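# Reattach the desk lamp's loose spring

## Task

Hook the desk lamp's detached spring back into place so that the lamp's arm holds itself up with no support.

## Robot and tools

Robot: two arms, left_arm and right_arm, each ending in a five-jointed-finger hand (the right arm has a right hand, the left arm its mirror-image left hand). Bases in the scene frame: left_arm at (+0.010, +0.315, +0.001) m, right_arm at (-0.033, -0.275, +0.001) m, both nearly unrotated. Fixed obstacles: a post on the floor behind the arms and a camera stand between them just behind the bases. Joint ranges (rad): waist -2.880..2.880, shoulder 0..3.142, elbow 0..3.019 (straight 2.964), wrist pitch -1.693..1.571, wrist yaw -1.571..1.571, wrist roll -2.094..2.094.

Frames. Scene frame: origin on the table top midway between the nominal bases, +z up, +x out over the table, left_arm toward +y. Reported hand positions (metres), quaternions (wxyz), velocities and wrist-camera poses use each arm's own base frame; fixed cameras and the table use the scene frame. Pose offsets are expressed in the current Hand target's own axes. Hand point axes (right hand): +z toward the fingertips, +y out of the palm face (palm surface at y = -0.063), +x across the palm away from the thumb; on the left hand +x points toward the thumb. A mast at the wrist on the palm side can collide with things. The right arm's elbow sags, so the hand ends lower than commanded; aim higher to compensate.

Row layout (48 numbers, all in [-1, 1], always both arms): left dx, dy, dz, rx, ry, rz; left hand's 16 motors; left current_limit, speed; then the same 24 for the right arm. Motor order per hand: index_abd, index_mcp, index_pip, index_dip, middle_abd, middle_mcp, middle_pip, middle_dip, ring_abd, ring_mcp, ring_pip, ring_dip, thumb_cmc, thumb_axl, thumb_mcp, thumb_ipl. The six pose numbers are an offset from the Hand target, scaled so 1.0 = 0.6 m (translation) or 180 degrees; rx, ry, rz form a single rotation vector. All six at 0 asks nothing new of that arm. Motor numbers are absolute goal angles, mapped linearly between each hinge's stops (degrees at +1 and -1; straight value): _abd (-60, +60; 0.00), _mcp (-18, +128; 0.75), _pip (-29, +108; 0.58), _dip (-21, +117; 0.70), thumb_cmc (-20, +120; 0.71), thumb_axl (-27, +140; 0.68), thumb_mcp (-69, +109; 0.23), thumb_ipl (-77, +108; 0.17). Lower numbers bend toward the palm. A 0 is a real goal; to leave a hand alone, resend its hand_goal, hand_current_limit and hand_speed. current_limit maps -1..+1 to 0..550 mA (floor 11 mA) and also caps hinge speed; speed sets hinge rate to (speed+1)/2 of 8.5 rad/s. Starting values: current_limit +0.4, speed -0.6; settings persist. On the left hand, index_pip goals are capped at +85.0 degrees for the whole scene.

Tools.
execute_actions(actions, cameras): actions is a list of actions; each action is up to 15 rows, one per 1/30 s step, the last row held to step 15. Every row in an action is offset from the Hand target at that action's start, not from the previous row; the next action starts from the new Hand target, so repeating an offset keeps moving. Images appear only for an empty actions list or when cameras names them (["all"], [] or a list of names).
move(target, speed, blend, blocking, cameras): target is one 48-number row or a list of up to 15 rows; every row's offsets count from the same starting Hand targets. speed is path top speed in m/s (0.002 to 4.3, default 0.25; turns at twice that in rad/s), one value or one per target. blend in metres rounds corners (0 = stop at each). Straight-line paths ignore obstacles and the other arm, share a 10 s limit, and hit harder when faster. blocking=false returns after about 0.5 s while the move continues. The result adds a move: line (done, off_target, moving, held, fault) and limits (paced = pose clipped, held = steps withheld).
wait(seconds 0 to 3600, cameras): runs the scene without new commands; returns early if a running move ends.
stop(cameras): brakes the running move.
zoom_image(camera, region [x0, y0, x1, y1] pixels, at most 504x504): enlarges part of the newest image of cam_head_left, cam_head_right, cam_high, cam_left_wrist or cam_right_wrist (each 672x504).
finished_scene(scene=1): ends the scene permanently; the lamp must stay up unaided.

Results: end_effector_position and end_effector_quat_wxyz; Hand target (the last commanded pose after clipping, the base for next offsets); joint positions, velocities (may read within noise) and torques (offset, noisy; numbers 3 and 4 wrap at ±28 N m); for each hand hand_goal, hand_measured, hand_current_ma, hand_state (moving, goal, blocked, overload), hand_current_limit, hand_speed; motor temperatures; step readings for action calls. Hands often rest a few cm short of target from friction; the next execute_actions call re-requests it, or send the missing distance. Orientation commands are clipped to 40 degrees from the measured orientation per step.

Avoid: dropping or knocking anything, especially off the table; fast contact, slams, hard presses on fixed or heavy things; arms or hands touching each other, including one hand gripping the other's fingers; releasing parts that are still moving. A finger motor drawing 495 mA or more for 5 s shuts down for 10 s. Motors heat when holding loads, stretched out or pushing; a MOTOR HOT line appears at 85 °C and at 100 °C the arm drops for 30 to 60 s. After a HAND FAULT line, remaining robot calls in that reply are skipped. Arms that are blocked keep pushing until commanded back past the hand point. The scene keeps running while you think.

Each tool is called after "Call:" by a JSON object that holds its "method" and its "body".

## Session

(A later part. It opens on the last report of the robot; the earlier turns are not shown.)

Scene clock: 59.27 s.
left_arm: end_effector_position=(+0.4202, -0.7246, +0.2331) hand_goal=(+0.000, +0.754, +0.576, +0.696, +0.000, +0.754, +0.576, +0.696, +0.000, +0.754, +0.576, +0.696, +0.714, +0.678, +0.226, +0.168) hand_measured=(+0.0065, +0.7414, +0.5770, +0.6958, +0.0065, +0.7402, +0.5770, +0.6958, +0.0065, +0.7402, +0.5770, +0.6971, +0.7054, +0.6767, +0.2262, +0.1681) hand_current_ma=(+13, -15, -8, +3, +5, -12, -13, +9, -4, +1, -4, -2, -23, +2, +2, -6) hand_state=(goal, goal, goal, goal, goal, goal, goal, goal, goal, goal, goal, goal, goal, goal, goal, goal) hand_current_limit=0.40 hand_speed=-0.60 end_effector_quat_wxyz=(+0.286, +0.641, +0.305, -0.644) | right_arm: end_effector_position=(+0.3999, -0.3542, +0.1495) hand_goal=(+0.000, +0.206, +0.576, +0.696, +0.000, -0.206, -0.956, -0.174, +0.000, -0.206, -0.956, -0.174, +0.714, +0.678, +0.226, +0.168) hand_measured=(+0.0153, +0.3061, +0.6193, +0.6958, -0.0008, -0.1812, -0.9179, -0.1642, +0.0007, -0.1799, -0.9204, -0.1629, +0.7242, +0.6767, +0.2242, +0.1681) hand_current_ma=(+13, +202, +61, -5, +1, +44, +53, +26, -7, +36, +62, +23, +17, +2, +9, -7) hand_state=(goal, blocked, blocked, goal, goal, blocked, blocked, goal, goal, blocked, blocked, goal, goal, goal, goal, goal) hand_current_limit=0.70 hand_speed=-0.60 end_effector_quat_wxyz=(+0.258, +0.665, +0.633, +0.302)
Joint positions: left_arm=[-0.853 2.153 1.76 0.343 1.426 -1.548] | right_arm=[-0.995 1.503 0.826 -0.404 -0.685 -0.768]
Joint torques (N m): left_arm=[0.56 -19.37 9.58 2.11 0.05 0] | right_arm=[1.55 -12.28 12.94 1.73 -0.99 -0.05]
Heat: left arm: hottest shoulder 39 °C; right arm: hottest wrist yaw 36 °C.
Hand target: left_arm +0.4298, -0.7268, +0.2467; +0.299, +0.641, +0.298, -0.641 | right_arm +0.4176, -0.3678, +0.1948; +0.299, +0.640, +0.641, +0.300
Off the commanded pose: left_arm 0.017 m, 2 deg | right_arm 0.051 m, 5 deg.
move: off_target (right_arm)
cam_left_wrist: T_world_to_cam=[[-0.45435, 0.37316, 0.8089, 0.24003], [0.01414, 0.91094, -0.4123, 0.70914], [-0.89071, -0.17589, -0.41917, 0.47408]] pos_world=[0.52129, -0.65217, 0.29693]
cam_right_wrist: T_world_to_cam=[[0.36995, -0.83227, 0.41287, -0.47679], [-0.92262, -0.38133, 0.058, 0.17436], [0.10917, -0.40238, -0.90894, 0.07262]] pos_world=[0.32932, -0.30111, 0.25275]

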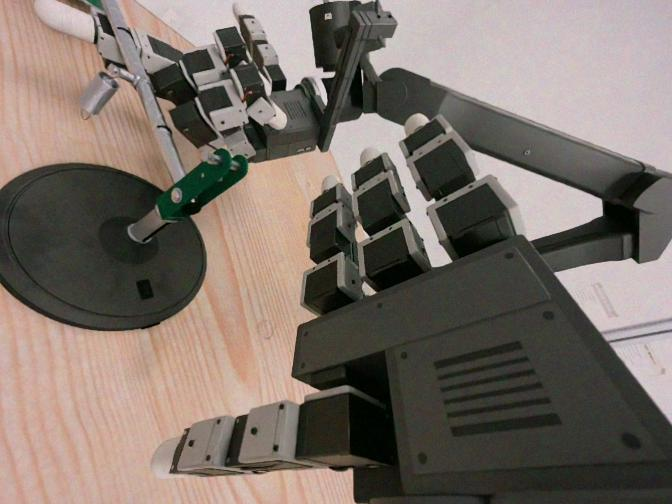

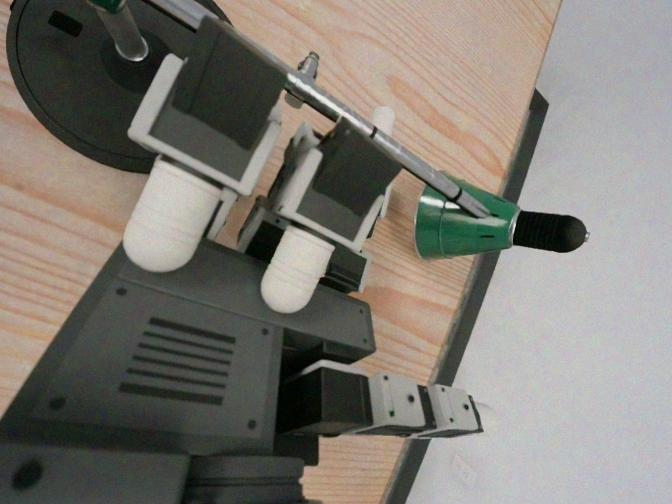

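Call:
{"method": "zoom_image", "body": {"camera": "cam_left_wrist", "region": [30, 0, 230, 200]}}

Call:
{"method": "zoom_image", "body": {"camera": "cam_right_wrist", "region": [150, 0, 450, 220]}}

Scaled by 2.520 from the camera's image (finer frame: 960x720).

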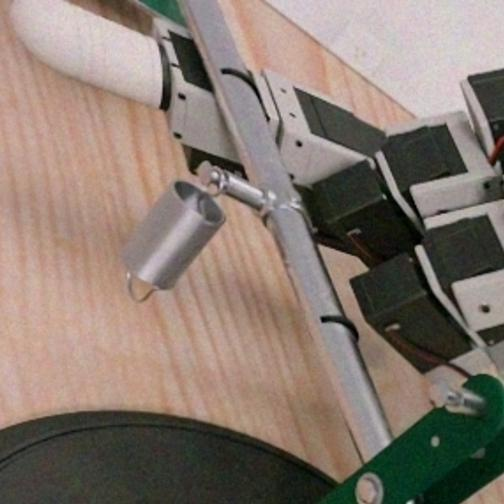

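Scaled by 1.680 from the camera's image (finer frame: 960x720).

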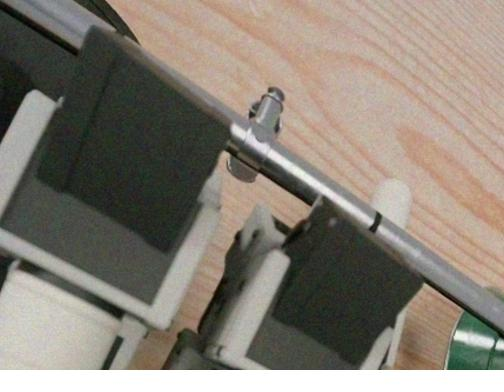

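Call:
{"method": "execute_actions", "body": {"actions": [[[0,0,0,0,0,0,0,0.754,0.576,0.696,0,0.754,0.576,0.696,0,0.754,0.576,0.696,0.714,0.678,0.226,0.168,0.4,-0.6,0,0,0,0,0,0,0,0.10,0.5,0.65,0,-0.2055,-0.956,-0.174,0,-0.2055,-0.956,-0.174,0.714,0.678,0.226,0.168,0.7,-0.8]],[[0,0,0,0,0,0,0,0.754,0.576,0.696,0,0.754,0.576,0.696,0,0.754,0.576,0.696,0.714,0.678,0.226,0.168,0.4,-0.6,0,0,0,0,0,0,0,0.0,0.45,0.65,0,-0.2055,-0.956,-0.174,0,-0.2055,-0.956,-0.174,0.714,0.678,0.226,0.168,0.7,-0.8]]], "cameras": ["cam_left_wrist","cam_right_wrist"]}}

Scene clock: 63.87 s.
left_arm: end_effector_position=(+0.4202, -0.7246, +0.2331) hand_goal=(+0.000, +0.754, +0.576, +0.696, +0.000, +0.754, +0.576, +0.696, +0.000, +0.754, +0.576, +0.696, +0.714, +0.678, +0.226, +0.168) hand_measured=(+0.0065, +0.7414, +0.5770, +0.6958, +0.0065, +0.7402, +0.5770, +0.6958, +0.0065, +0.7402, +0.5770, +0.6958, +0.7054, +0.6767, +0.2262, +0.1681) hand_current_ma=(+10, -24, -9, +3, +17, -3, -7, +3, +0, -5, +3, -3, -14, -3, -12, -5) hand_state=(goal, goal, goal, goal, goal, goal, goal, goal, goal, goal, goal, goal, goal, goal, goal, goal) hand_current_limit=0.40 hand_speed=-0.60 end_effector_quat_wxyz=(+0.286, +0.641, +0.305, -0.644) | right_arm: end_effector_position=(+0.3998, -0.3537, +0.1485) hand_goal=(+0.000, +0.000, +0.450, +0.650, +0.000, -0.206, -0.956, -0.174, +0.000, -0.206, -0.956, -0.174, +0.714, +0.678, +0.226, +0.168) hand_measured=(+0.0197, +0.3073, +0.5859, +0.6678, +0.0007, -0.1812, -0.9179, -0.1642, -0.0008, -0.1787, -0.9192, -0.1642, +0.7255, +0.6777, +0.2242, +0.1672) hand_current_ma=(+32, +473, +254, +14, +1, +43, +43, +19, +6, +17, +54, +9, +5, +2, -1, -5) hand_state=(goal, blocked, blocked, goal, goal, blocked, blocked, goal, goal, blocked, blocked, goal, goal, goal, goal, goal) hand_current_limit=0.70 hand_speed=-0.80 end_effector_quat_wxyz=(+0.256, +0.666, +0.633, +0.302)
Joint positions: left_arm=[-0.853 2.153 1.76 0.343 1.426 -1.548] | right_arm=[-0.994 1.503 0.826 -0.408 -0.682 -0.768]
Joint torques (N m): left_arm=[0.62 -19.31 9.52 2.11 0.05 -0.01] | right_arm=[1.67 -12.4 12.97 1.95 -1.08 -0.07]
Motor temperatures (°C): left_arm=[31 40 36 30 30 32] | right_arm=[31 32 35 32 36 33]
Heat: left arm: hottest shoulder 40 °C; right arm: hottest wrist yaw 36 °C.
Hand target: left_arm +0.4298, -0.7268, +0.2467; +0.299, +0.641, +0.298, -0.641 | right_arm +0.4176, -0.3677, +0.1947; +0.299, +0.640, +0.641, +0.299
Off the commanded pose: left_arm 0.017 m, 2 deg | right_arm 0.052 m, 6 deg.
Step readings (end_effector_position of left_arm | right_arm):
0: (+0.4202, -0.7246, +0.2331) | (+0.3998, -0.3542, +0.1494)
1: (+0.4202, -0.7246, +0.2331) | (+0.3998, -0.3542, +0.1494)
2: (+0.4202, -0.7246, +0.2331) | (+0.3998, -0.3542, +0.1494)
4: (+0.4202, -0.7246, +0.2331) | (+0.3999, -0.3540, +0.1493)
8: (+0.4202, -0.7246, +0.2331) | (+0.3999, -0.3540, +0.1492)
15: (+0.4202, -0.7246, +0.2331) | (+0.3999, -0.3540, +0.1492)
16: (+0.4202, -0.7246, +0.2331) | (+0.3999, -0.3540, +0.1492)
17: (+0.4202, -0.7246, +0.2331) | (+0.3999, -0.3539, +0.1490)
19: (+0.4202, -0.7246, +0.2331) | (+0.3999, -0.3537, +0.1486)
23: (+0.4202, -0.7246, +0.2331) | (+0.3998, -0.3536, +0.1486)
30: (+0.4202, -0.7246, +0.2331) | (+0.3998, -0.3537, +0.1485)
cam_left_wrist: T_world_to_cam=[[-0.45435, 0.37316, 0.8089, 0.24003], [0.01414, 0.91094, -0.4123, 0.70914], [-0.89071, -0.17589, -0.41917, 0.47408]] pos_world=[0.52129, -0.65217, 0.29693]
cam_right_wrist: T_world_to_cam=[[0.37116, -0.83365, 0.40898, -0.47635], [-0.92261, -0.38092, 0.06083, 0.17436], [0.10507, -0.39991, -0.91051, 0.07472]] pos_world=[0.32982, -0.30081, 0.25224]

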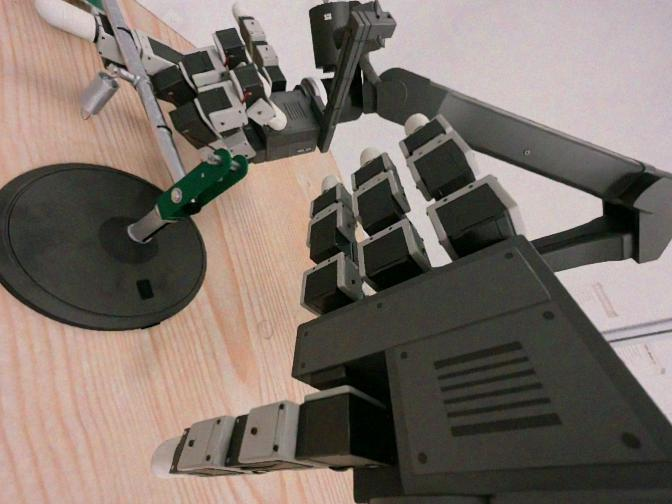

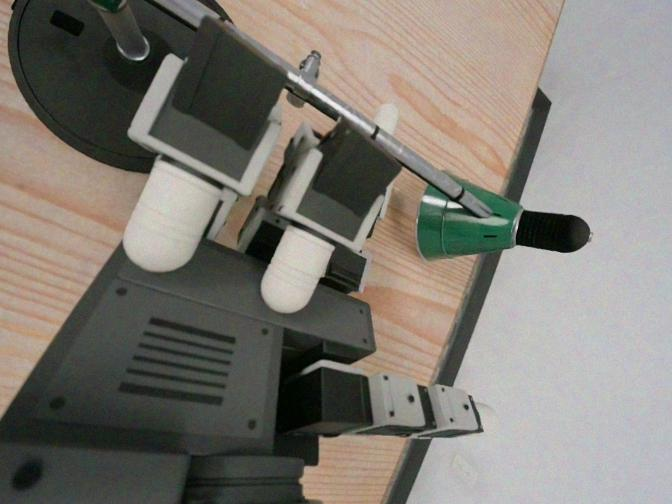

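Call:
{"method": "execute_actions", "body": {"actions": [[[0,0,0,0,0,0,0,0.754,0.576,0.696,0,0.754,0.576,0.696,0,0.754,0.576,0.696,0.714,0.678,0.226,0.168,0.4,-0.6,0,-0.04,0.033,0,0,0,0,0.2055,0.5766,0.696,0,-0.2055,-0.956,-0.174,0,-0.2055,-0.956,-0.174,0.714,0.678,0.226,0.168,0.7,-0.8]]], "cameras": ["cam_head_left","cam_head_right"]}}

Call:
{"method": "zoom_image", "body": {"camera": "cam_head_right", "region": [440, 220, 640, 340]}}

Call:
{"method": "zoom_image", "body": {"camera": "cam_head_left", "region": [420, 220, 620, 340]}}

Scene clock: 65.17 s.
left_arm: end_effector_position=(+0.4202, -0.7246, +0.2331) hand_goal=(+0.000, +0.754, +0.576, +0.696, +0.000, +0.754, +0.576, +0.696, +0.000, +0.754, +0.576, +0.696, +0.714, +0.678, +0.226, +0.168) hand_measured=(+0.0065, +0.7414, +0.5770, +0.6958, +0.0065, +0.7402, +0.5770, +0.6958, +0.0065, +0.7402, +0.5770, +0.6958, +0.7054, +0.6777, +0.2262, +0.1681) hand_current_ma=(+8, -13, -9, +7, -2, -7, -17, -14, +3, -1, -14, -2, -2, -2, -21, -7) hand_state=(goal, goal, goal, goal, goal, goal, goal, goal, goal, goal, goal, goal, goal, goal, goal, goal) hand_current_limit=0.40 hand_speed=-0.60 end_effector_quat_wxyz=(+0.286, +0.641, +0.305, -0.644) | right_arm: end_effector_position=(+0.4049, -0.3607, +0.1455) hand_goal=(+0.000, +0.206, +0.576, +0.696, +0.000, -0.206, -0.956, -0.174, +0.000, -0.206, -0.956, -0.174, +0.714, +0.678, +0.226, +0.168) hand_measured=(-0.0023, +0.3061, +0.6039, +0.6920, -0.0008, -0.1812, -0.9179, -0.1642, -0.0008, -0.1787, -0.9204, -0.1629, +0.7242, +0.6777, +0.2252, +0.1672) hand_current_ma=(-3, +195, +40, -1, +1, +30, +50, +21, -6, +30, +48, +14, +13, +8, -9, -17) hand_state=(goal, blocked, blocked, goal, goal, blocked, blocked, goal, goal, blocked, blocked, goal, goal, goal, goal, goal) hand_current_limit=0.70 hand_speed=-0.80 end_effector_quat_wxyz=(+0.274, +0.657, +0.635, +0.300)
Joint positions: left_arm=[-0.853 2.153 1.76 0.343 1.426 -1.548] | right_arm=[-0.994 1.532 0.826 -0.339 -0.686 -0.768]
Joint torques (N m): left_arm=[0.62 -19.37 9.54 2.15 0.06 -0.01] | right_arm=[1.44 -10.34 10.1 2.95 -0.94 -0.06]
Heat: left arm: hottest shoulder 40 °C; right arm: hottest wrist yaw 36 °C.
Hand target: left_arm +0.4298, -0.7268, +0.2467; +0.299, +0.641, +0.298, -0.641 | right_arm +0.4173, -0.3677, +0.1637; +0.299, +0.640, +0.641, +0.300
Off the commanded pose: left_arm 0.017 m, 2 deg | right_arm 0.023 m, 3 deg.
Step readings (end_effector_position of left_arm | right_arm):
0: (+0.4202, -0.7246, +0.2331) | (+0.3998, -0.3537, +0.1485)
1: (+0.4202, -0.7246, +0.2331) | (+0.3998, -0.3537, +0.1485)
2: (+0.4202, -0.7246, +0.2331) | (+0.3999, -0.3538, +0.1484)
4: (+0.4202, -0.7246, +0.2331) | (+0.4006, -0.3550, +0.1481)
8: (+0.4202, -0.7246, +0.2331) | (+0.4035, -0.3588, +0.1461)
15: (+0.4202, -0.7246, +0.2331) | (+0.4048, -0.3606, +0.1455)

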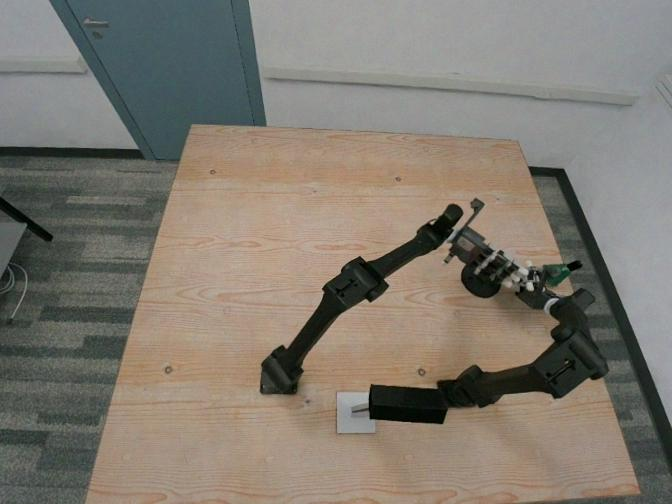

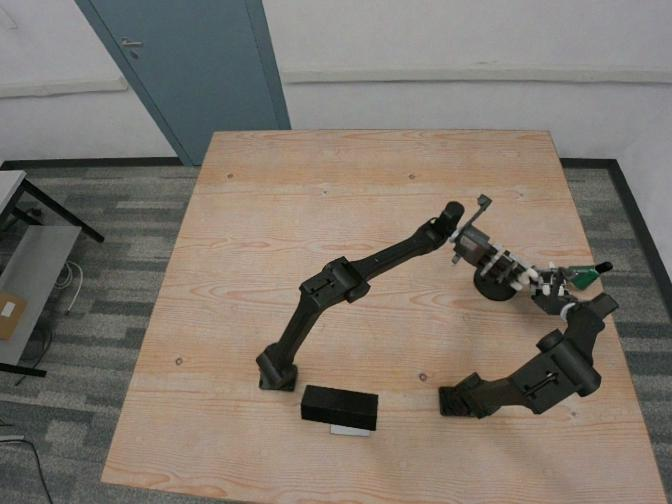

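Scaled by 2.520 from the camera's image (finer frame: 960x720).

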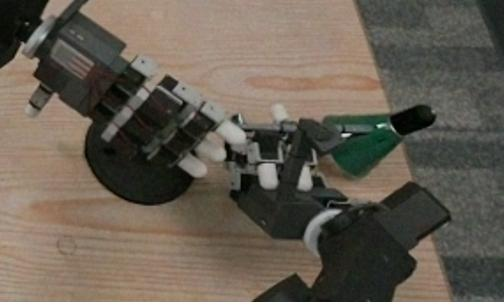

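Scaled by 2.520 from the camera's image (finer frame: 960x720).

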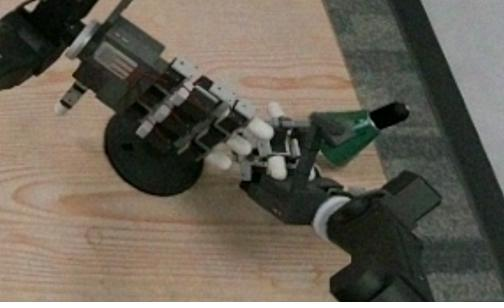

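Call:
{"method": "move", "body": {"target": [[0,0,0,0,0,0,0,0.754,0.576,0.696,0,0.754,0.576,0.696,0,0.754,0.576,0.696,0.714,0.678,0.226,0.168,0.4,-0.6,0,-0.0512,0.0427,0,0,0,0,0.2055,0.5766,0.696,0,-0.2055,-0.956,-0.174,0,-0.2055,-0.956,-0.174,0.714,0.678,0.226,0.168,0.4,-0.6],[0,0,0,0,0,0,0,0.754,0.576,0.696,0,0.754,0.576,0.696,0,0.754,0.576,0.696,0.714,0.678,0.226,0.168,0.4,-0.6,0,-0.2007,-0.1363,0,0,0,0,0.2055,0.5766,0.696,0,-0.2055,-0.956,-0.174,0,-0.2055,-0.956,-0.174,0.714,0.678,0.226,0.168,0.4,-0.6],[0,0,0,0,0,0,0,0.754,0.576,0.696,0,0.754,0.576,0.696,0,0.754,0.576,0.696,0.714,0.678,0.226,0.168,0.4,-0.6,0,-0.0217,-0.2858,0,0,0,0,0.2055,0.5766,0.696,0,-0.2055,-0.956,-0.174,0,-0.2055,-0.956,-0.174,0.714,0.678,0.226,0.168,0.4,-0.6]], "speed": [0.08, 0.12, 0.2], "blend": [0.008,0.02,0], "cameras": ["cam_left_wrist","cam_right_wrist"]}}

Scene clock: 71.23 s.
left_arm: end_effector_position=(+0.4202, -0.7246, +0.2331) hand_goal=(+0.000, +0.754, +0.576, +0.696, +0.000, +0.754, +0.576, +0.696, +0.000, +0.754, +0.576, +0.696, +0.714, +0.678, +0.226, +0.168) hand_measured=(+0.0065, +0.7414, +0.5770, +0.6958, +0.0065, +0.7402, +0.5770, +0.6958, +0.0065, +0.7402, +0.5770, +0.6958, +0.7054, +0.6767, +0.2262, +0.1681) hand_current_ma=(-1, -7, -12, +9, +5, +3, +2, +0, -1, +9, -9, -5, -3, +0, -21, -5) hand_state=(goal, goal, goal, goal, goal, goal, goal, goal, goal, goal, goal, goal, goal, goal, goal, goal) hand_current_limit=0.40 hand_speed=-0.60 end_effector_quat_wxyz=(+0.286, +0.641, +0.305, -0.644) | right_arm: end_effector_position=(+0.2772, -0.3536, +0.2448) hand_goal=(+0.000, +0.206, +0.576, +0.696, +0.000, -0.206, -0.956, -0.174, +0.000, -0.206, -0.956, -0.174, +0.714, +0.678, +0.226, +0.168) hand_measured=(+0.0051, +0.2482, +0.5949, +0.6958, +0.0007, -0.1812, -0.9192, -0.1655, +0.0007, -0.1799, -0.9192, -0.1629, +0.7242, +0.6777, +0.2242, +0.1681) hand_current_ma=(+14, +73, +13, -8, -5, +34, +46, +22, +8, +15, +66, +10, +10, +7, -5, -1) hand_state=(goal, blocked, goal, goal, goal, blocked, blocked, goal, goal, blocked, blocked, goal, goal, goal, goal, goal) hand_current_limit=0.40 hand_speed=-0.60 end_effector_quat_wxyz=(+0.282, +0.647, +0.637, +0.310)
Joint positions: left_arm=[-0.853 2.153 1.76 0.343 1.426 -1.548] | right_arm=[-1.306 1.269 0.874 -0.92 -0.835 -1.177]
Joint torques (N m): left_arm=[0.62 -19.37 9.52 2.18 0.05 -0.01] | right_arm=[0.03 -6.36 12.64 0.92 -0.92 -0.17]
Heat: left arm: hottest shoulder 40 °C; right arm: hottest wrist yaw 36 °C.
Hand target: left_arm +0.4298, -0.7268, +0.2467; +0.299, +0.641, +0.298, -0.641 | right_arm +0.2776, -0.3680, +0.2637; +0.299, +0.640, +0.641, +0.300
Off the commanded pose: left_arm 0.017 m, 2 deg | right_arm 0.024 m, 2 deg.
move: off_target (right_arm)
cam_left_wrist: T_world_to_cam=[[-0.45435, 0.37316, 0.8089, 0.24003], [0.01414, 0.91094, -0.4123, 0.70914], [-0.89071, -0.17589, -0.41917, 0.47408]] pos_world=[0.52129, -0.65217, 0.29693]
cam_right_wrist: T_world_to_cam=[[0.36345, -0.811, 0.45846, -0.47208], [-0.91784, -0.39603, 0.02706, 0.05703], [0.15962, -0.43062, -0.88831, 0.14387]] pos_world=[0.20096, -0.29832, 0.34269]

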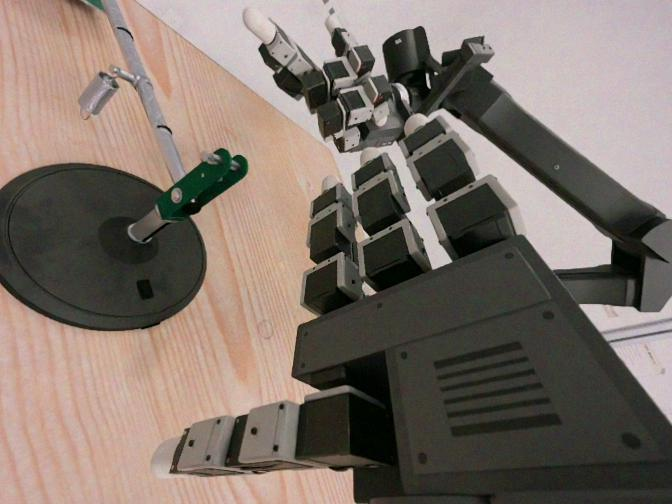

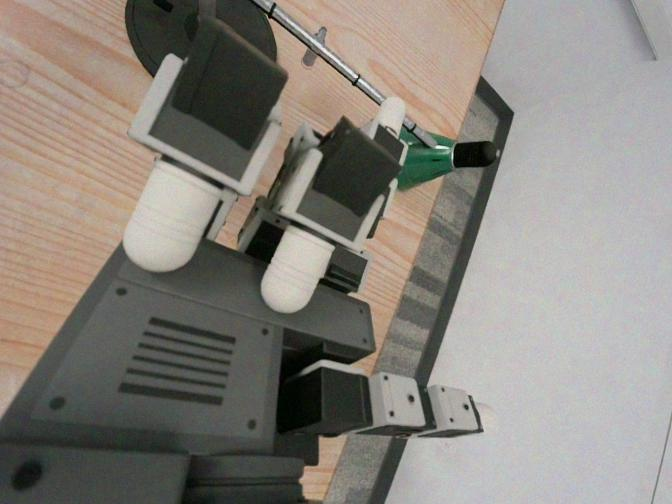

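Call:
{"method": "zoom_image", "body": {"camera": "cam_left_wrist", "region": [60, 0, 260, 240]}}

Scaled by 2.100 from the camera's image (finer frame: 960x720).

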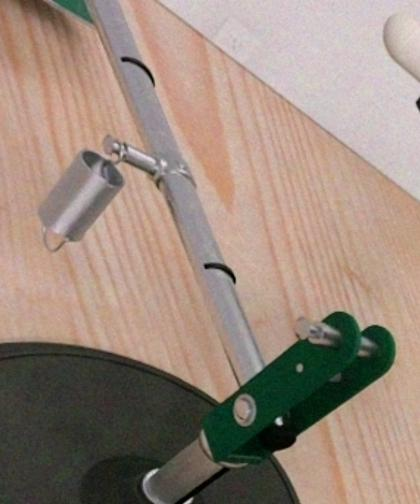

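Call:
{"method": "zoom_image", "body": {"camera": "cam_right_wrist", "region": [240, 0, 440, 200]}}

Scaled by 2.520 from the camera's image (finer frame: 960x720).

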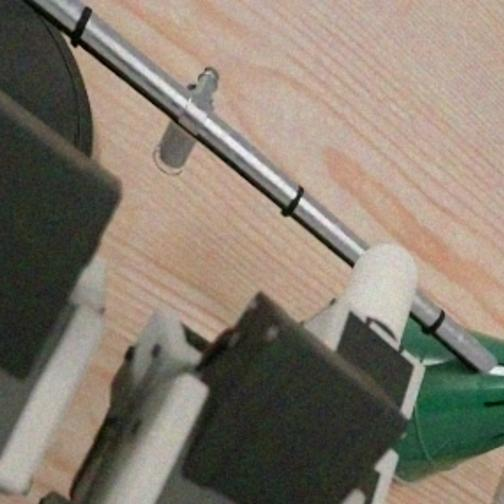

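Call:
{"method": "move", "body": {"target": [[0,0,0,0,0,0,0,0.754,0.576,0.696,0,0.754,0.576,0.696,0,0.754,0.576,0.696,0.714,0.678,0.226,0.168,0.4,-0.6,-0.0267,-0.1955,0.174,0,0,0,0,0.2055,0.5766,0.696,0,0.2055,0.5766,0.696,0,-0.89,-0.299,-0.174,0.714,0.678,0.226,0.168,0.6,-0.4],[0,0,0,0,0,0,0,0.754,0.576,0.696,0,0.754,0.576,0.696,0,0.754,0.576,0.696,0.714,0.678,0.226,0.168,0.4,-0.6,-0.0267,0.0127,0.4258,0,0,0,0,0.2055,0.5766,0.696,0,0.2055,0.5766,0.696,0,-0.89,-0.299,-0.174,0.714,0.678,0.226,0.168,0.6,-0.4]], "speed": [0.2,0.12], "blend": [0.01,0], "cameras": ["cam_left_wrist","cam_right_wrist"]}}

Scene clock: 80.67 s.
left_arm: end_effector_position=(+0.4202, -0.7246, +0.2331) hand_goal=(+0.000, +0.754, +0.576, +0.696, +0.000, +0.754, +0.576, +0.696, +0.000, +0.754, +0.576, +0.696, +0.714, +0.678, +0.226, +0.168) hand_measured=(+0.0065, +0.7414, +0.5757, +0.6958, +0.0065, +0.7402, +0.5770, +0.6958, +0.0065, +0.7402, +0.5770, +0.6958, +0.7054, +0.6777, +0.2262, +0.1681) hand_current_ma=(+10, -18, -11, +2, +3, +2, -7, -15, -3, -15, -7, +0, -11, +2, -5, +4) hand_state=(goal, goal, goal, goal, goal, goal, goal, goal, goal, goal, goal, goal, goal, goal, goal, goal) hand_current_limit=0.40 hand_speed=-0.60 end_effector_quat_wxyz=(+0.286, +0.641, +0.305, -0.644) | right_arm: end_effector_position=(+0.4545, -0.3712, +0.0948) hand_goal=(+0.000, +0.206, +0.576, +0.696, +0.000, +0.206, +0.576, +0.696, +0.000, -0.890, -0.298, -0.174, +0.714, +0.678, +0.226, +0.168) hand_measured=(-0.0023, +0.1662, +0.5936, +0.6958, +0.0007, +0.1770, +0.5834, +0.6996, -0.0037, -0.7865, -0.2622, -0.1719, +0.7242, +0.6777, +0.2242, +0.1662) hand_current_ma=(+8, -75, +17, +8, +0, -35, -4, +20, +13, +195, +60, +7, +12, +1, -1, -4) hand_state=(goal, blocked, goal, goal, goal, blocked, goal, goal, goal, blocked, blocked, goal, goal, goal, goal, goal) hand_current_limit=0.60 hand_speed=-0.40 end_effector_quat_wxyz=(+0.291, +0.636, +0.654, +0.288)
Joint positions: left_arm=[-0.853 2.153 1.76 0.343 1.426 -1.548] | right_arm=[-0.919 1.727 0.88 -0.131 -0.64 -0.745]
Joint torques (N m): left_arm=[0.67 -19.31 9.57 2.09 0.06 -0.02] | right_arm=[2.67 -10.34 11.36 2.67 -0.68 0.69]
Heat: left arm: hottest shoulder 41 °C; right arm: hottest elbow 37 °C.
Hand target: left_arm +0.4298, -0.7268, +0.2467; +0.299, +0.641, +0.298, -0.641 | right_arm +0.4782, -0.3836, +0.1057; +0.299, +0.640, +0.641, +0.299
Off the commanded pose: left_arm 0.017 m, 2 deg | right_arm 0.029 m, 2 deg.
move: off_target (right_arm)
cam_left_wrist: T_world_to_cam=[[-0.45435, 0.37316, 0.8089, 0.24003], [0.01414, 0.91094, -0.4123, 0.70914], [-0.89071, -0.17589, -0.41917, 0.47408]] pos_world=[0.52129, -0.65217, 0.29693]
cam_right_wrist: T_world_to_cam=[[0.38721, -0.77741, 0.49568, -0.48385], [-0.9096, -0.40997, 0.06756, 0.20406], [0.15069, -0.47703, -0.86587, -0.04054]] pos_world=[0.37907, -0.31183, 0.19095]

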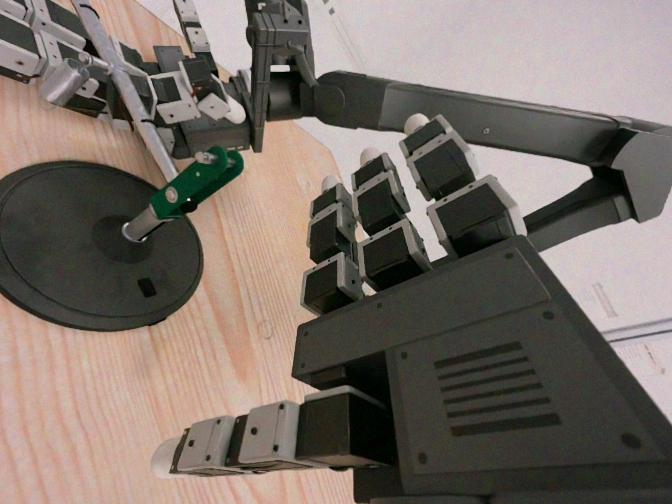

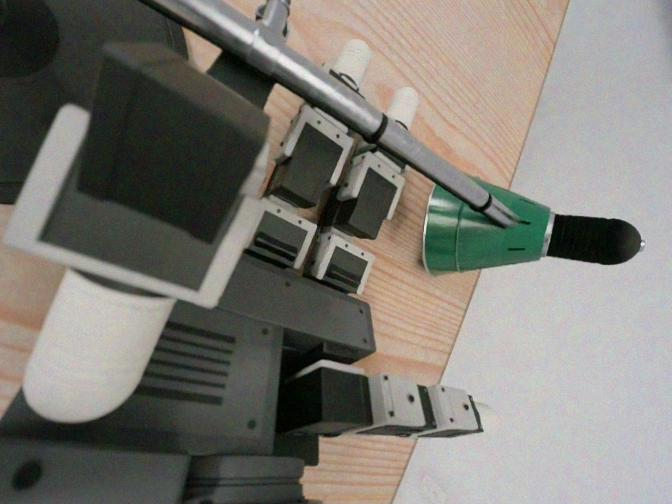

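Call:
{"method": "move", "body": {"target": [[0,0,0,0,0,0,0,0.754,0.576,0.696,0,0.754,0.576,0.696,0,0.754,0.576,0.696,0.714,0.678,0.226,0.168,0.4,-0.6,0,-0.0203,-0.0243,0,0,0,0,0.2055,0.5766,0.696,0,0.2055,0.5766,0.696,0,-0.75,-0.299,-0.174,0.714,0.678,0.226,0.168,0.6,-0.6],[0,0,0,0,0,0,0,0.754,0.576,0.696,0,0.754,0.576,0.696,0,0.754,0.576,0.696,0.714,0.678,0.226,0.168,0.4,-0.6,0,0.0053,-0.0457,0,0,0,0,0.1,0.285,0.696,0,0.1,0.285,0.696,0,-0.75,-0.299,-0.174,0.714,0.678,0.226,0.168,0.7,-0.6]], "speed": 0.08, "cameras": ["cam_left_wrist","cam_right_wrist"]}}

Scene clock: 85.40 s.
left_arm: end_effector_position=(+0.4202, -0.7246, +0.2331) hand_goal=(+0.000, +0.754, +0.576, +0.696, +0.000, +0.754, +0.576, +0.696, +0.000, +0.754, +0.576, +0.696, +0.714, +0.678, +0.226, +0.168) hand_measured=(+0.0065, +0.7414, +0.5770, +0.6958, +0.0065, +0.7402, +0.5770, +0.6958, +0.0080, +0.7402, +0.5770, +0.6958, +0.7054, +0.6777, +0.2262, +0.1681) hand_current_ma=(-1, -15, -5, +11, -1, -8, -5, -9, -2, -11, -3, +2, +0, -9, -8, -4) hand_state=(goal, goal, goal, goal, goal, goal, goal, goal, goal, goal, goal, goal, goal, goal, goal, goal) hand_current_limit=0.40 hand_speed=-0.60 end_effector_quat_wxyz=(+0.286, +0.641, +0.305, -0.644) | right_arm: end_effector_position=(+0.4515, -0.3706, +0.0968) hand_goal=(+0.000, +0.100, +0.286, +0.696, +0.000, +0.100, +0.286, +0.696, +0.000, -0.750, -0.298, -0.174, +0.714, +0.678, +0.226, +0.168) hand_measured=(+0.0021, +0.1384, +0.2998, +0.6958, -0.0008, +0.1348, +0.2947, +0.6996, -0.0037, -0.6961, -0.2943, -0.1668, +0.7242, +0.6777, +0.2242, +0.1681) hand_current_ma=(+2, +65, +1, -2, -15, +65, -4, +14, +9, +86, +2, +16, +17, +15, +13, +2) hand_state=(goal, blocked, goal, goal, goal, blocked, goal, goal, goal, blocked, goal, goal, goal, goal, goal, goal) hand_current_limit=0.70 hand_speed=-0.60 end_effector_quat_wxyz=(+0.276, +0.647, +0.646, +0.297)
Joint positions: left_arm=[-0.853 2.153 1.76 0.343 1.426 -1.548] | right_arm=[-0.922 1.714 0.883 -0.174 -0.651 -0.725]
Joint torques (N m): left_arm=[0.62 -19.31 9.57 2.13 0.06 -0.01] | right_arm=[0.56 -14.45 9.87 1.66 -0.98 0.14]
Heat: left arm: hottest shoulder 41 °C; right arm: hottest elbow 38 °C.
Hand target: left_arm +0.4298, -0.7268, +0.2467; +0.299, +0.641, +0.298, -0.641 | right_arm +0.4594, -0.3835, +0.1258; +0.299, +0.640, +0.641, +0.300
Off the commanded pose: left_arm 0.017 m, 2 deg | right_arm 0.033 m, 3 deg.
move: off_target (right_arm); target 2's new numbers were sent with right_arm's hand 0.032 m and 2 deg from that target
cam_left_wrist: T_world_to_cam=[[-0.45435, 0.37316, 0.8089, 0.24003], [0.01414, 0.91094, -0.4123, 0.70914], [-0.89071, -0.17589, -0.41917, 0.47408]] pos_world=[0.52129, -0.65217, 0.29693]
cam_right_wrist: T_world_to_cam=[[0.38311, -0.80152, 0.45912, -0.48673], [-0.91348, -0.40249, 0.05961, 0.20674], [0.13701, -0.44224, -0.88637, -0.01698]] pos_world=[0.37766, -0.31442, 0.1961]

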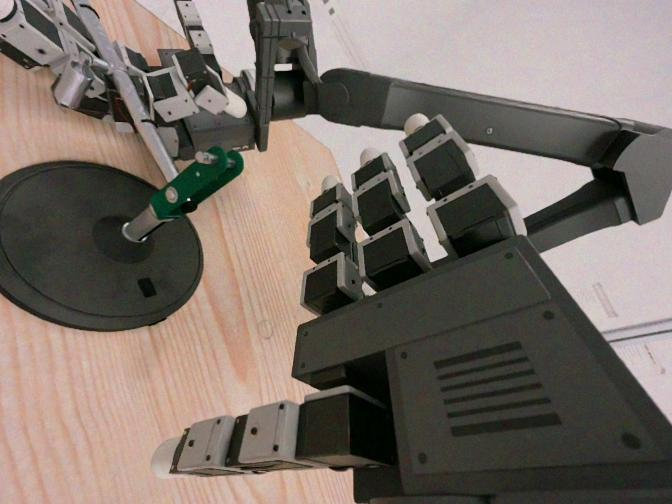

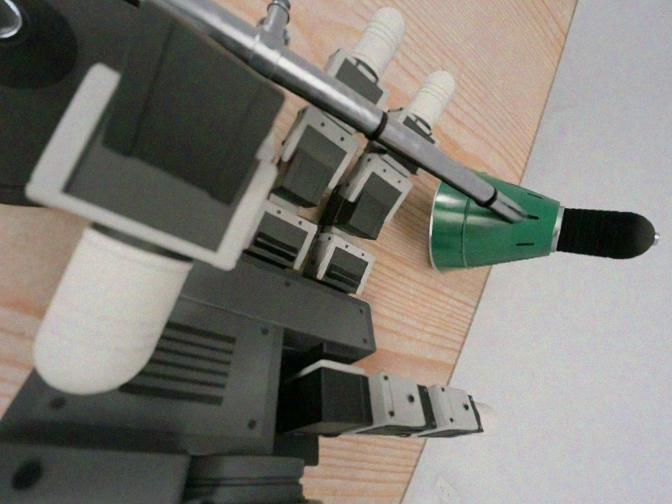

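Call:
{"method": "move", "body": {"target": [0,0,0,0,0,0,0,0.754,0.576,0.696,0,0.754,0.576,0.696,0,0.754,0.576,0.696,0.714,0.678,0.226,0.168,0.4,-0.6,0.0,0.0256,-0.0214,0,0,0,0,0.1,0.285,0.696,0,0.1,0.285,0.696,0,-0.85,-0.299,-0.174,0.714,0.678,0.226,0.168,0.7,-0.6], "speed": 0.08, "cameras": ["cam_left_wrist","cam_right_wrist"]}}

Scene clock: 87.13 s.
left_arm: end_effector_position=(+0.4202, -0.7246, +0.2331) hand_goal=(+0.000, +0.754, +0.576, +0.696, +0.000, +0.754, +0.576, +0.696, +0.000, +0.754, +0.576, +0.696, +0.714, +0.678, +0.226, +0.168) hand_measured=(+0.0065, +0.7414, +0.5770, +0.6958, +0.0065, +0.7402, +0.5770, +0.6971, +0.0065, +0.7402, +0.5770, +0.6958, +0.7054, +0.6767, +0.2262, +0.1681) hand_current_ma=(+16, -25, +7, -2, +8, -6, -13, -17, +0, -12, -15, +4, -15, -4, +0, -7) hand_state=(goal, goal, goal, goal, goal, goal, goal, goal, goal, goal, goal, goal, goal, goal, goal, goal) hand_current_limit=0.40 hand_speed=-0.60 end_effector_quat_wxyz=(+0.286, +0.641, +0.305, -0.644) | right_arm: end_effector_position=(+0.4465, -0.3667, +0.0967) hand_goal=(+0.000, +0.100, +0.286, +0.696, +0.000, +0.100, +0.286, +0.696, +0.000, -0.850, -0.298, -0.174, +0.714, +0.678, +0.226, +0.168) hand_measured=(+0.0036, +0.1324, +0.2985, +0.6958, -0.0008, +0.1348, +0.2934, +0.6996, -0.0037, -0.7299, -0.2943, -0.1668, +0.7242, +0.6777, +0.2242, +0.1681) hand_current_ma=(+11, +47, +4, -5, -6, +57, +14, +7, +12, +225, +12, -3, +4, +15, -7, -6) hand_state=(goal, blocked, goal, goal, goal, blocked, goal, goal, goal, blocked, goal, goal, goal, goal, goal, goal) hand_current_limit=0.70 hand_speed=-0.60 end_effector_quat_wxyz=(+0.257, +0.658, +0.644, +0.294)
Joint positions: left_arm=[-0.853 2.153 1.76 0.343 1.426 -1.548] | right_arm=[-0.923 1.692 0.883 -0.238 -0.64 -0.725]
Joint torques (N m): left_arm=[0.73 -19.25 9.58 2.13 0.05 -0.01] | right_arm=[0.5 -16.32 11.04 2.11 -1.37 0.12]
Heat: left arm: hottest shoulder 41 °C; right arm: hottest elbow 38 °C.
Hand target: left_arm +0.4298, -0.7268, +0.2467; +0.299, +0.641, +0.298, -0.641 | right_arm +0.4594, -0.3835, +0.1458; +0.299, +0.640, +0.641, +0.300
Off the commanded pose: left_arm 0.017 m, 2 deg | right_arm 0.053 m, 5 deg.
move: off_target (right_arm)
cam_left_wrist: T_world_to_cam=[[-0.45435, 0.37316, 0.8089, 0.24003], [0.01414, 0.91094, -0.4123, 0.70914], [-0.89071, -0.17589, -0.41917, 0.47408]] pos_world=[0.52129, -0.65217, 0.29693]
cam_right_wrist: T_world_to_cam=[[0.39241, -0.81629, 0.42388, -0.48791], [-0.91376, -0.39865, 0.07821, 0.20347], [0.10514, -0.41802, -0.90233, 0.00993]] pos_world=[0.37634, -0.31301, 0.19987]

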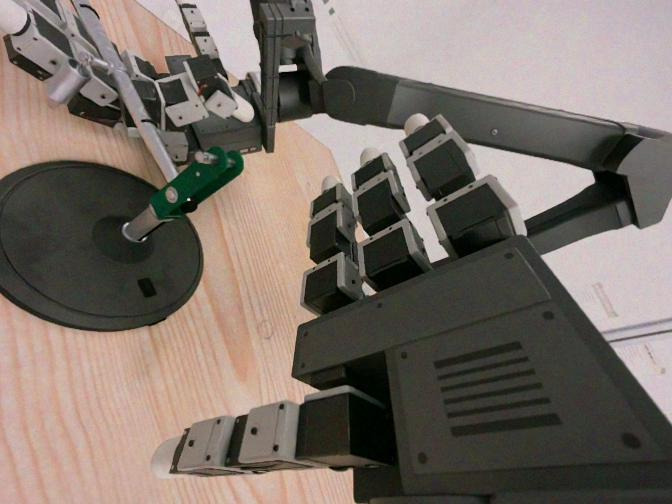

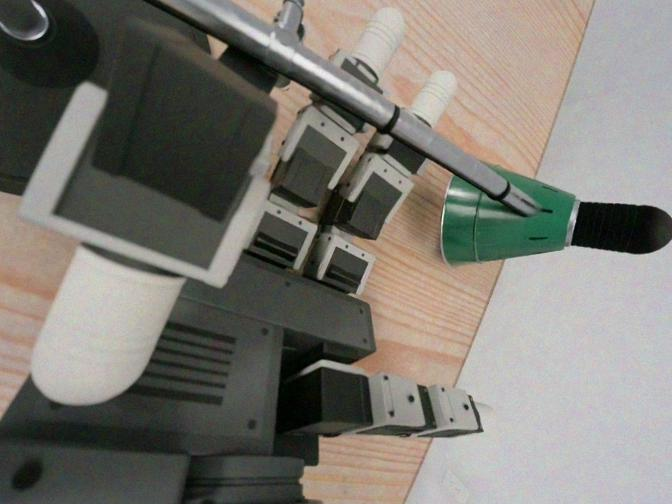

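Call:
{"method": "zoom_image", "body": {"camera": "cam_left_wrist", "region": [0, 0, 250, 200]}}

Call:
{"method": "zoom_image", "body": {"camera": "cam_right_wrist", "region": [180, 0, 480, 220]}}

Scaled by 2.016 from the camera's image (finer frame: 960x720).

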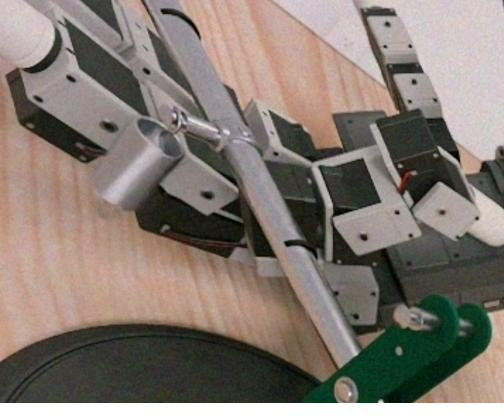

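Scaled by 1.680 from the camera's image (finer frame: 960x720).

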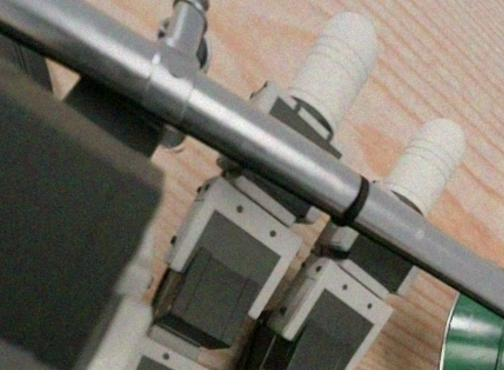

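Call:
{"method": "move", "body": {"target": [[0,0,0,0,0,0,0,0.754,0.576,0.696,0,0.754,0.576,0.696,0,0.754,0.576,0.696,0.714,0.678,0.226,0.168,0.4,-0.6,0,-0.064,0.0534,0,0,0,0,0.2,0.5766,0.696,0,0.2,0.5766,0.696,0,-0.75,-0.299,-0.174,0.714,0.678,0.226,0.168,0.4,-0.4],[0,0,0,0,0,0,0,0.754,0.576,0.696,0,0.754,0.576,0.696,0,0.754,0.576,0.696,0.714,0.678,0.226,0.168,0.4,-0.6,0,-0.2777,-0.2024,0,0,0,0,0.2,0.5766,0.696,0,0.2,0.5766,0.696,0,-0.75,-0.299,-0.174,0.714,0.678,0.226,0.168,0.4,-0.4]], "speed": [0.08, 0.15], "blend": [0.008,0], "cameras": ["cam_left_wrist"]}}

Scene clock: 97.93 s.
left_arm: end_effector_position=(+0.4202, -0.7246, +0.2331) hand_goal=(+0.000, +0.754, +0.576, +0.696, +0.000, +0.754, +0.576, +0.696, +0.000, +0.754, +0.576, +0.696, +0.714, +0.678, +0.226, +0.168) hand_measured=(+0.0065, +0.7414, +0.5770, +0.6958, +0.0065, +0.7402, +0.5770, +0.6958, +0.0065, +0.7402, +0.5770, +0.6958, +0.7054, +0.6777, +0.2262, +0.1681) hand_current_ma=(+9, -13, -20, +1, +3, -5, -4, -14, -10, -11, -4, -5, +3, -13, -1, -7) hand_state=(goal, goal, goal, goal, goal, goal, goal, goal, goal, goal, goal, goal, goal, goal, goal, goal) hand_current_limit=0.40 hand_speed=-0.60 end_effector_quat_wxyz=(+0.286, +0.641, +0.305, -0.644) | right_arm: end_effector_position=(+0.2625, -0.3823, +0.0944) hand_goal=(+0.000, +0.200, +0.576, +0.696, +0.000, +0.200, +0.576, +0.696, +0.000, -0.750, -0.298, -0.174, +0.714, +0.678, +0.226, +0.168) hand_measured=(+0.0036, +0.2023, +0.5847, +0.6945, +0.0007, +0.2168, +0.5847, +0.6996, -0.0023, -0.7347, -0.2956, -0.1668, +0.7242, +0.6767, +0.2242, +0.1672) hand_current_ma=(+20, +7, +9, -4, -9, +24, +0, -2, +13, +11, +6, -5, +20, +8, +6, -3) hand_state=(goal, goal, goal, goal, goal, goal, goal, goal, goal, goal, goal, goal, goal, goal, goal, goal) hand_current_limit=0.40 hand_speed=-0.40 end_effector_quat_wxyz=(+0.299, +0.638, +0.643, +0.301)
Joint positions: left_arm=[-0.853 2.153 1.76 0.343 1.426 -1.548] | right_arm=[-1.366 1.616 0.74 -0.462 -0.853 -1.267]
Joint velocities: left_arm=[within noise] | right_arm=[-0.005 0.015 -0.022 0.007 0.007 -0.183]
Joint torques (N m): left_arm=[0.62 -19.55 9.51 2.13 0.06 -0.01] | right_arm=[0.03 -9.82 6.3 0.47 -0.86 -0.14]
Heat: left arm: hottest shoulder 42 °C; right arm: hottest elbow 38 °C.
Hand target: left_arm +0.4298, -0.7268, +0.2467; +0.299, +0.641, +0.298, -0.641 | right_arm +0.2592, -0.3840, +0.0959; +0.299, +0.640, +0.641, +0.299
Off the commanded pose: left_arm 0.017 m, 2 deg | right_arm 0.004 m, 0 deg.
move: done
cam_left_wrist: T_world_to_cam=[[-0.45435, 0.37316, 0.8089, 0.24003], [0.01414, 0.91094, -0.4123, 0.70914], [-0.89071, -0.17589, -0.41917, 0.47408]] pos_world=[0.52129, -0.65217, 0.29693]

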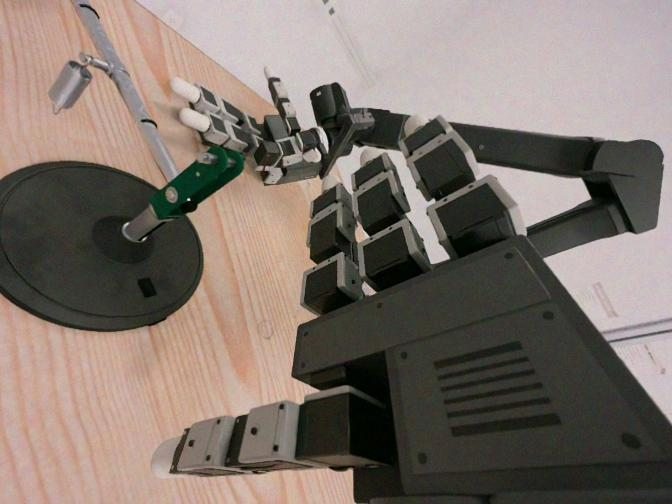

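Call:
{"method": "zoom_image", "body": {"camera": "cam_left_wrist", "region": [20, 0, 260, 240]}}

Scaled by 2.100 from the camera's image (finer frame: 960x720).

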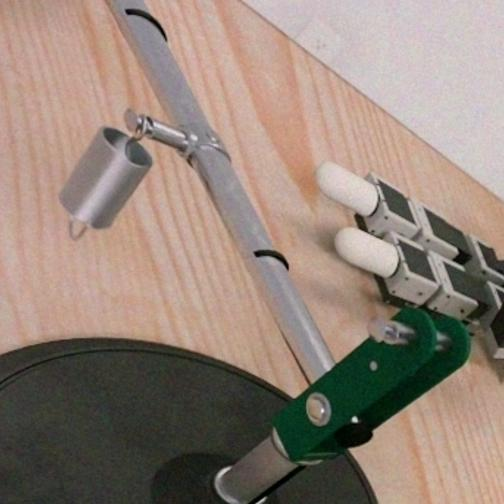

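Call:
{"method": "move", "body": {"target": [0,0,0,0,0,0,0,0.754,0.576,0.696,0,0.754,0.576,0.696,0,0.754,0.576,0.696,0.714,0.678,0.226,0.168,0.4,-0.6,0.0283,0.2238,-0.187,-0.1383,0,0,0,0.99,0.095,0.696,0,0.99,0.095,0.696,0,-0.95,-0.299,-0.174,0.714,0.678,0.226,0.168,0.4,-0.4], "speed": 0.25, "cameras": ["cam_left_wrist","cam_right_wrist"]}}

Call:
{"method": "zoom_image", "body": {"camera": "cam_right_wrist", "region": [200, 0, 500, 240]}}

Scene clock: 102.10 s.
left_arm: end_effector_position=(+0.4202, -0.7246, +0.2331) hand_goal=(+0.000, +0.754, +0.576, +0.696, +0.000, +0.754, +0.576, +0.696, +0.000, +0.754, +0.576, +0.696, +0.714, +0.678, +0.226, +0.168) hand_measured=(+0.0065, +0.7414, +0.5770, +0.6958, +0.0065, +0.7402, +0.5770, +0.6958, +0.0065, +0.7402, +0.5770, +0.6958, +0.7054, +0.6767, +0.2262, +0.1681) hand_current_ma=(+19, -19, -9, -3, +6, +9, -9, -19, -8, -2, -5, +4, +4, -10, -9, -1) hand_state=(goal, goal, goal, goal, goal, goal, goal, goal, goal, goal, goal, goal, goal, goal, goal, goal) hand_current_limit=0.40 hand_speed=-0.60 end_effector_quat_wxyz=(+0.286, +0.641, +0.305, -0.644) | right_arm: end_effector_position=(+0.2583, -0.3706, +0.2686) hand_goal=(+0.000, +0.990, +0.096, +0.696, +0.000, +0.990, +0.096, +0.696, +0.000, -0.950, -0.298, -0.174, +0.714, +0.678, +0.226, +0.168) hand_measured=(+0.0036, +0.9995, +0.1009, +0.6945, -0.0008, +0.9995, +0.1009, +0.7009, -0.0023, -0.7781, -0.2763, -0.1744, +0.7255, +0.6777, +0.2232, +0.1672) hand_current_ma=(+10, +3, +11, -8, -11, +12, -4, +3, +0, +357, +38, +6, +20, +9, -1, +6) hand_state=(goal, goal, goal, goal, goal, goal, goal, goal, goal, blocked, blocked, goal, goal, goal, goal, goal) hand_current_limit=0.40 hand_speed=-0.40 end_effector_quat_wxyz=(+0.426, +0.564, +0.561, +0.431)
Joint positions: left_arm=[-0.853 2.153 1.76 0.343 1.426 -1.548] | right_arm=[-1.375 1.338 0.721 -0.344 -1.243 -0.927]
Joint torques (N m): left_arm=[0.67 -19.31 9.54 2.11 0.06 -0.01] | right_arm=[1.14 -8.18 7.17 2.3 -0.86 0.11]
Heat: left arm: hottest shoulder 42 °C; right arm: hottest elbow 38 °C.
Hand target: left_arm +0.4298, -0.7268, +0.2467; +0.299, +0.641, +0.298, -0.641 | right_arm +0.2594, -0.3671, +0.2708; +0.429, +0.561, +0.562, +0.431
Off the commanded pose: left_arm 0.017 m, 2 deg | right_arm 0.004 m, 1 deg.
move: done
cam_left_wrist: T_world_to_cam=[[-0.45435, 0.37316, 0.8089, 0.24003], [0.01414, 0.91094, -0.4123, 0.70914], [-0.89071, -0.17589, -0.41917, 0.47408]] pos_world=[0.52129, -0.65217, 0.29693]
cam_right_wrist: T_world_to_cam=[[0.11768, -0.79771, 0.59145, -0.45724], [-0.84979, -0.38906, -0.35565, 0.12011], [0.51382, -0.46076, -0.72367, 0.01385]] pos_world=[0.14876, -0.31163, 0.32317]

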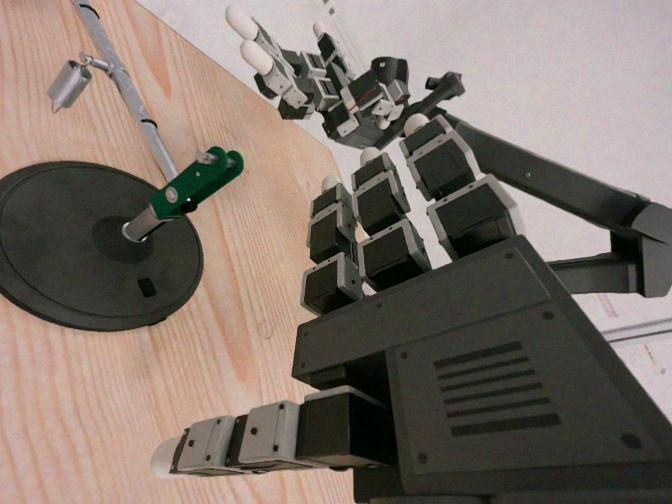

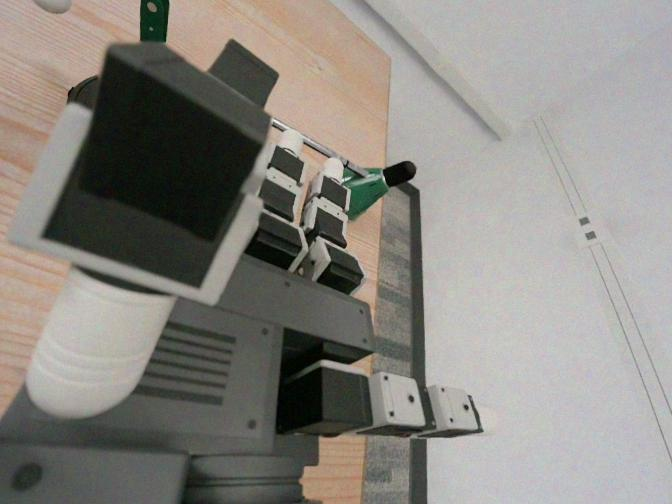

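Scaled by 1.680 from the camera's image (finer frame: 960x720).

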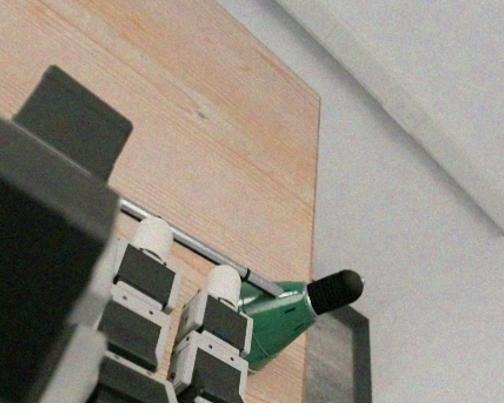

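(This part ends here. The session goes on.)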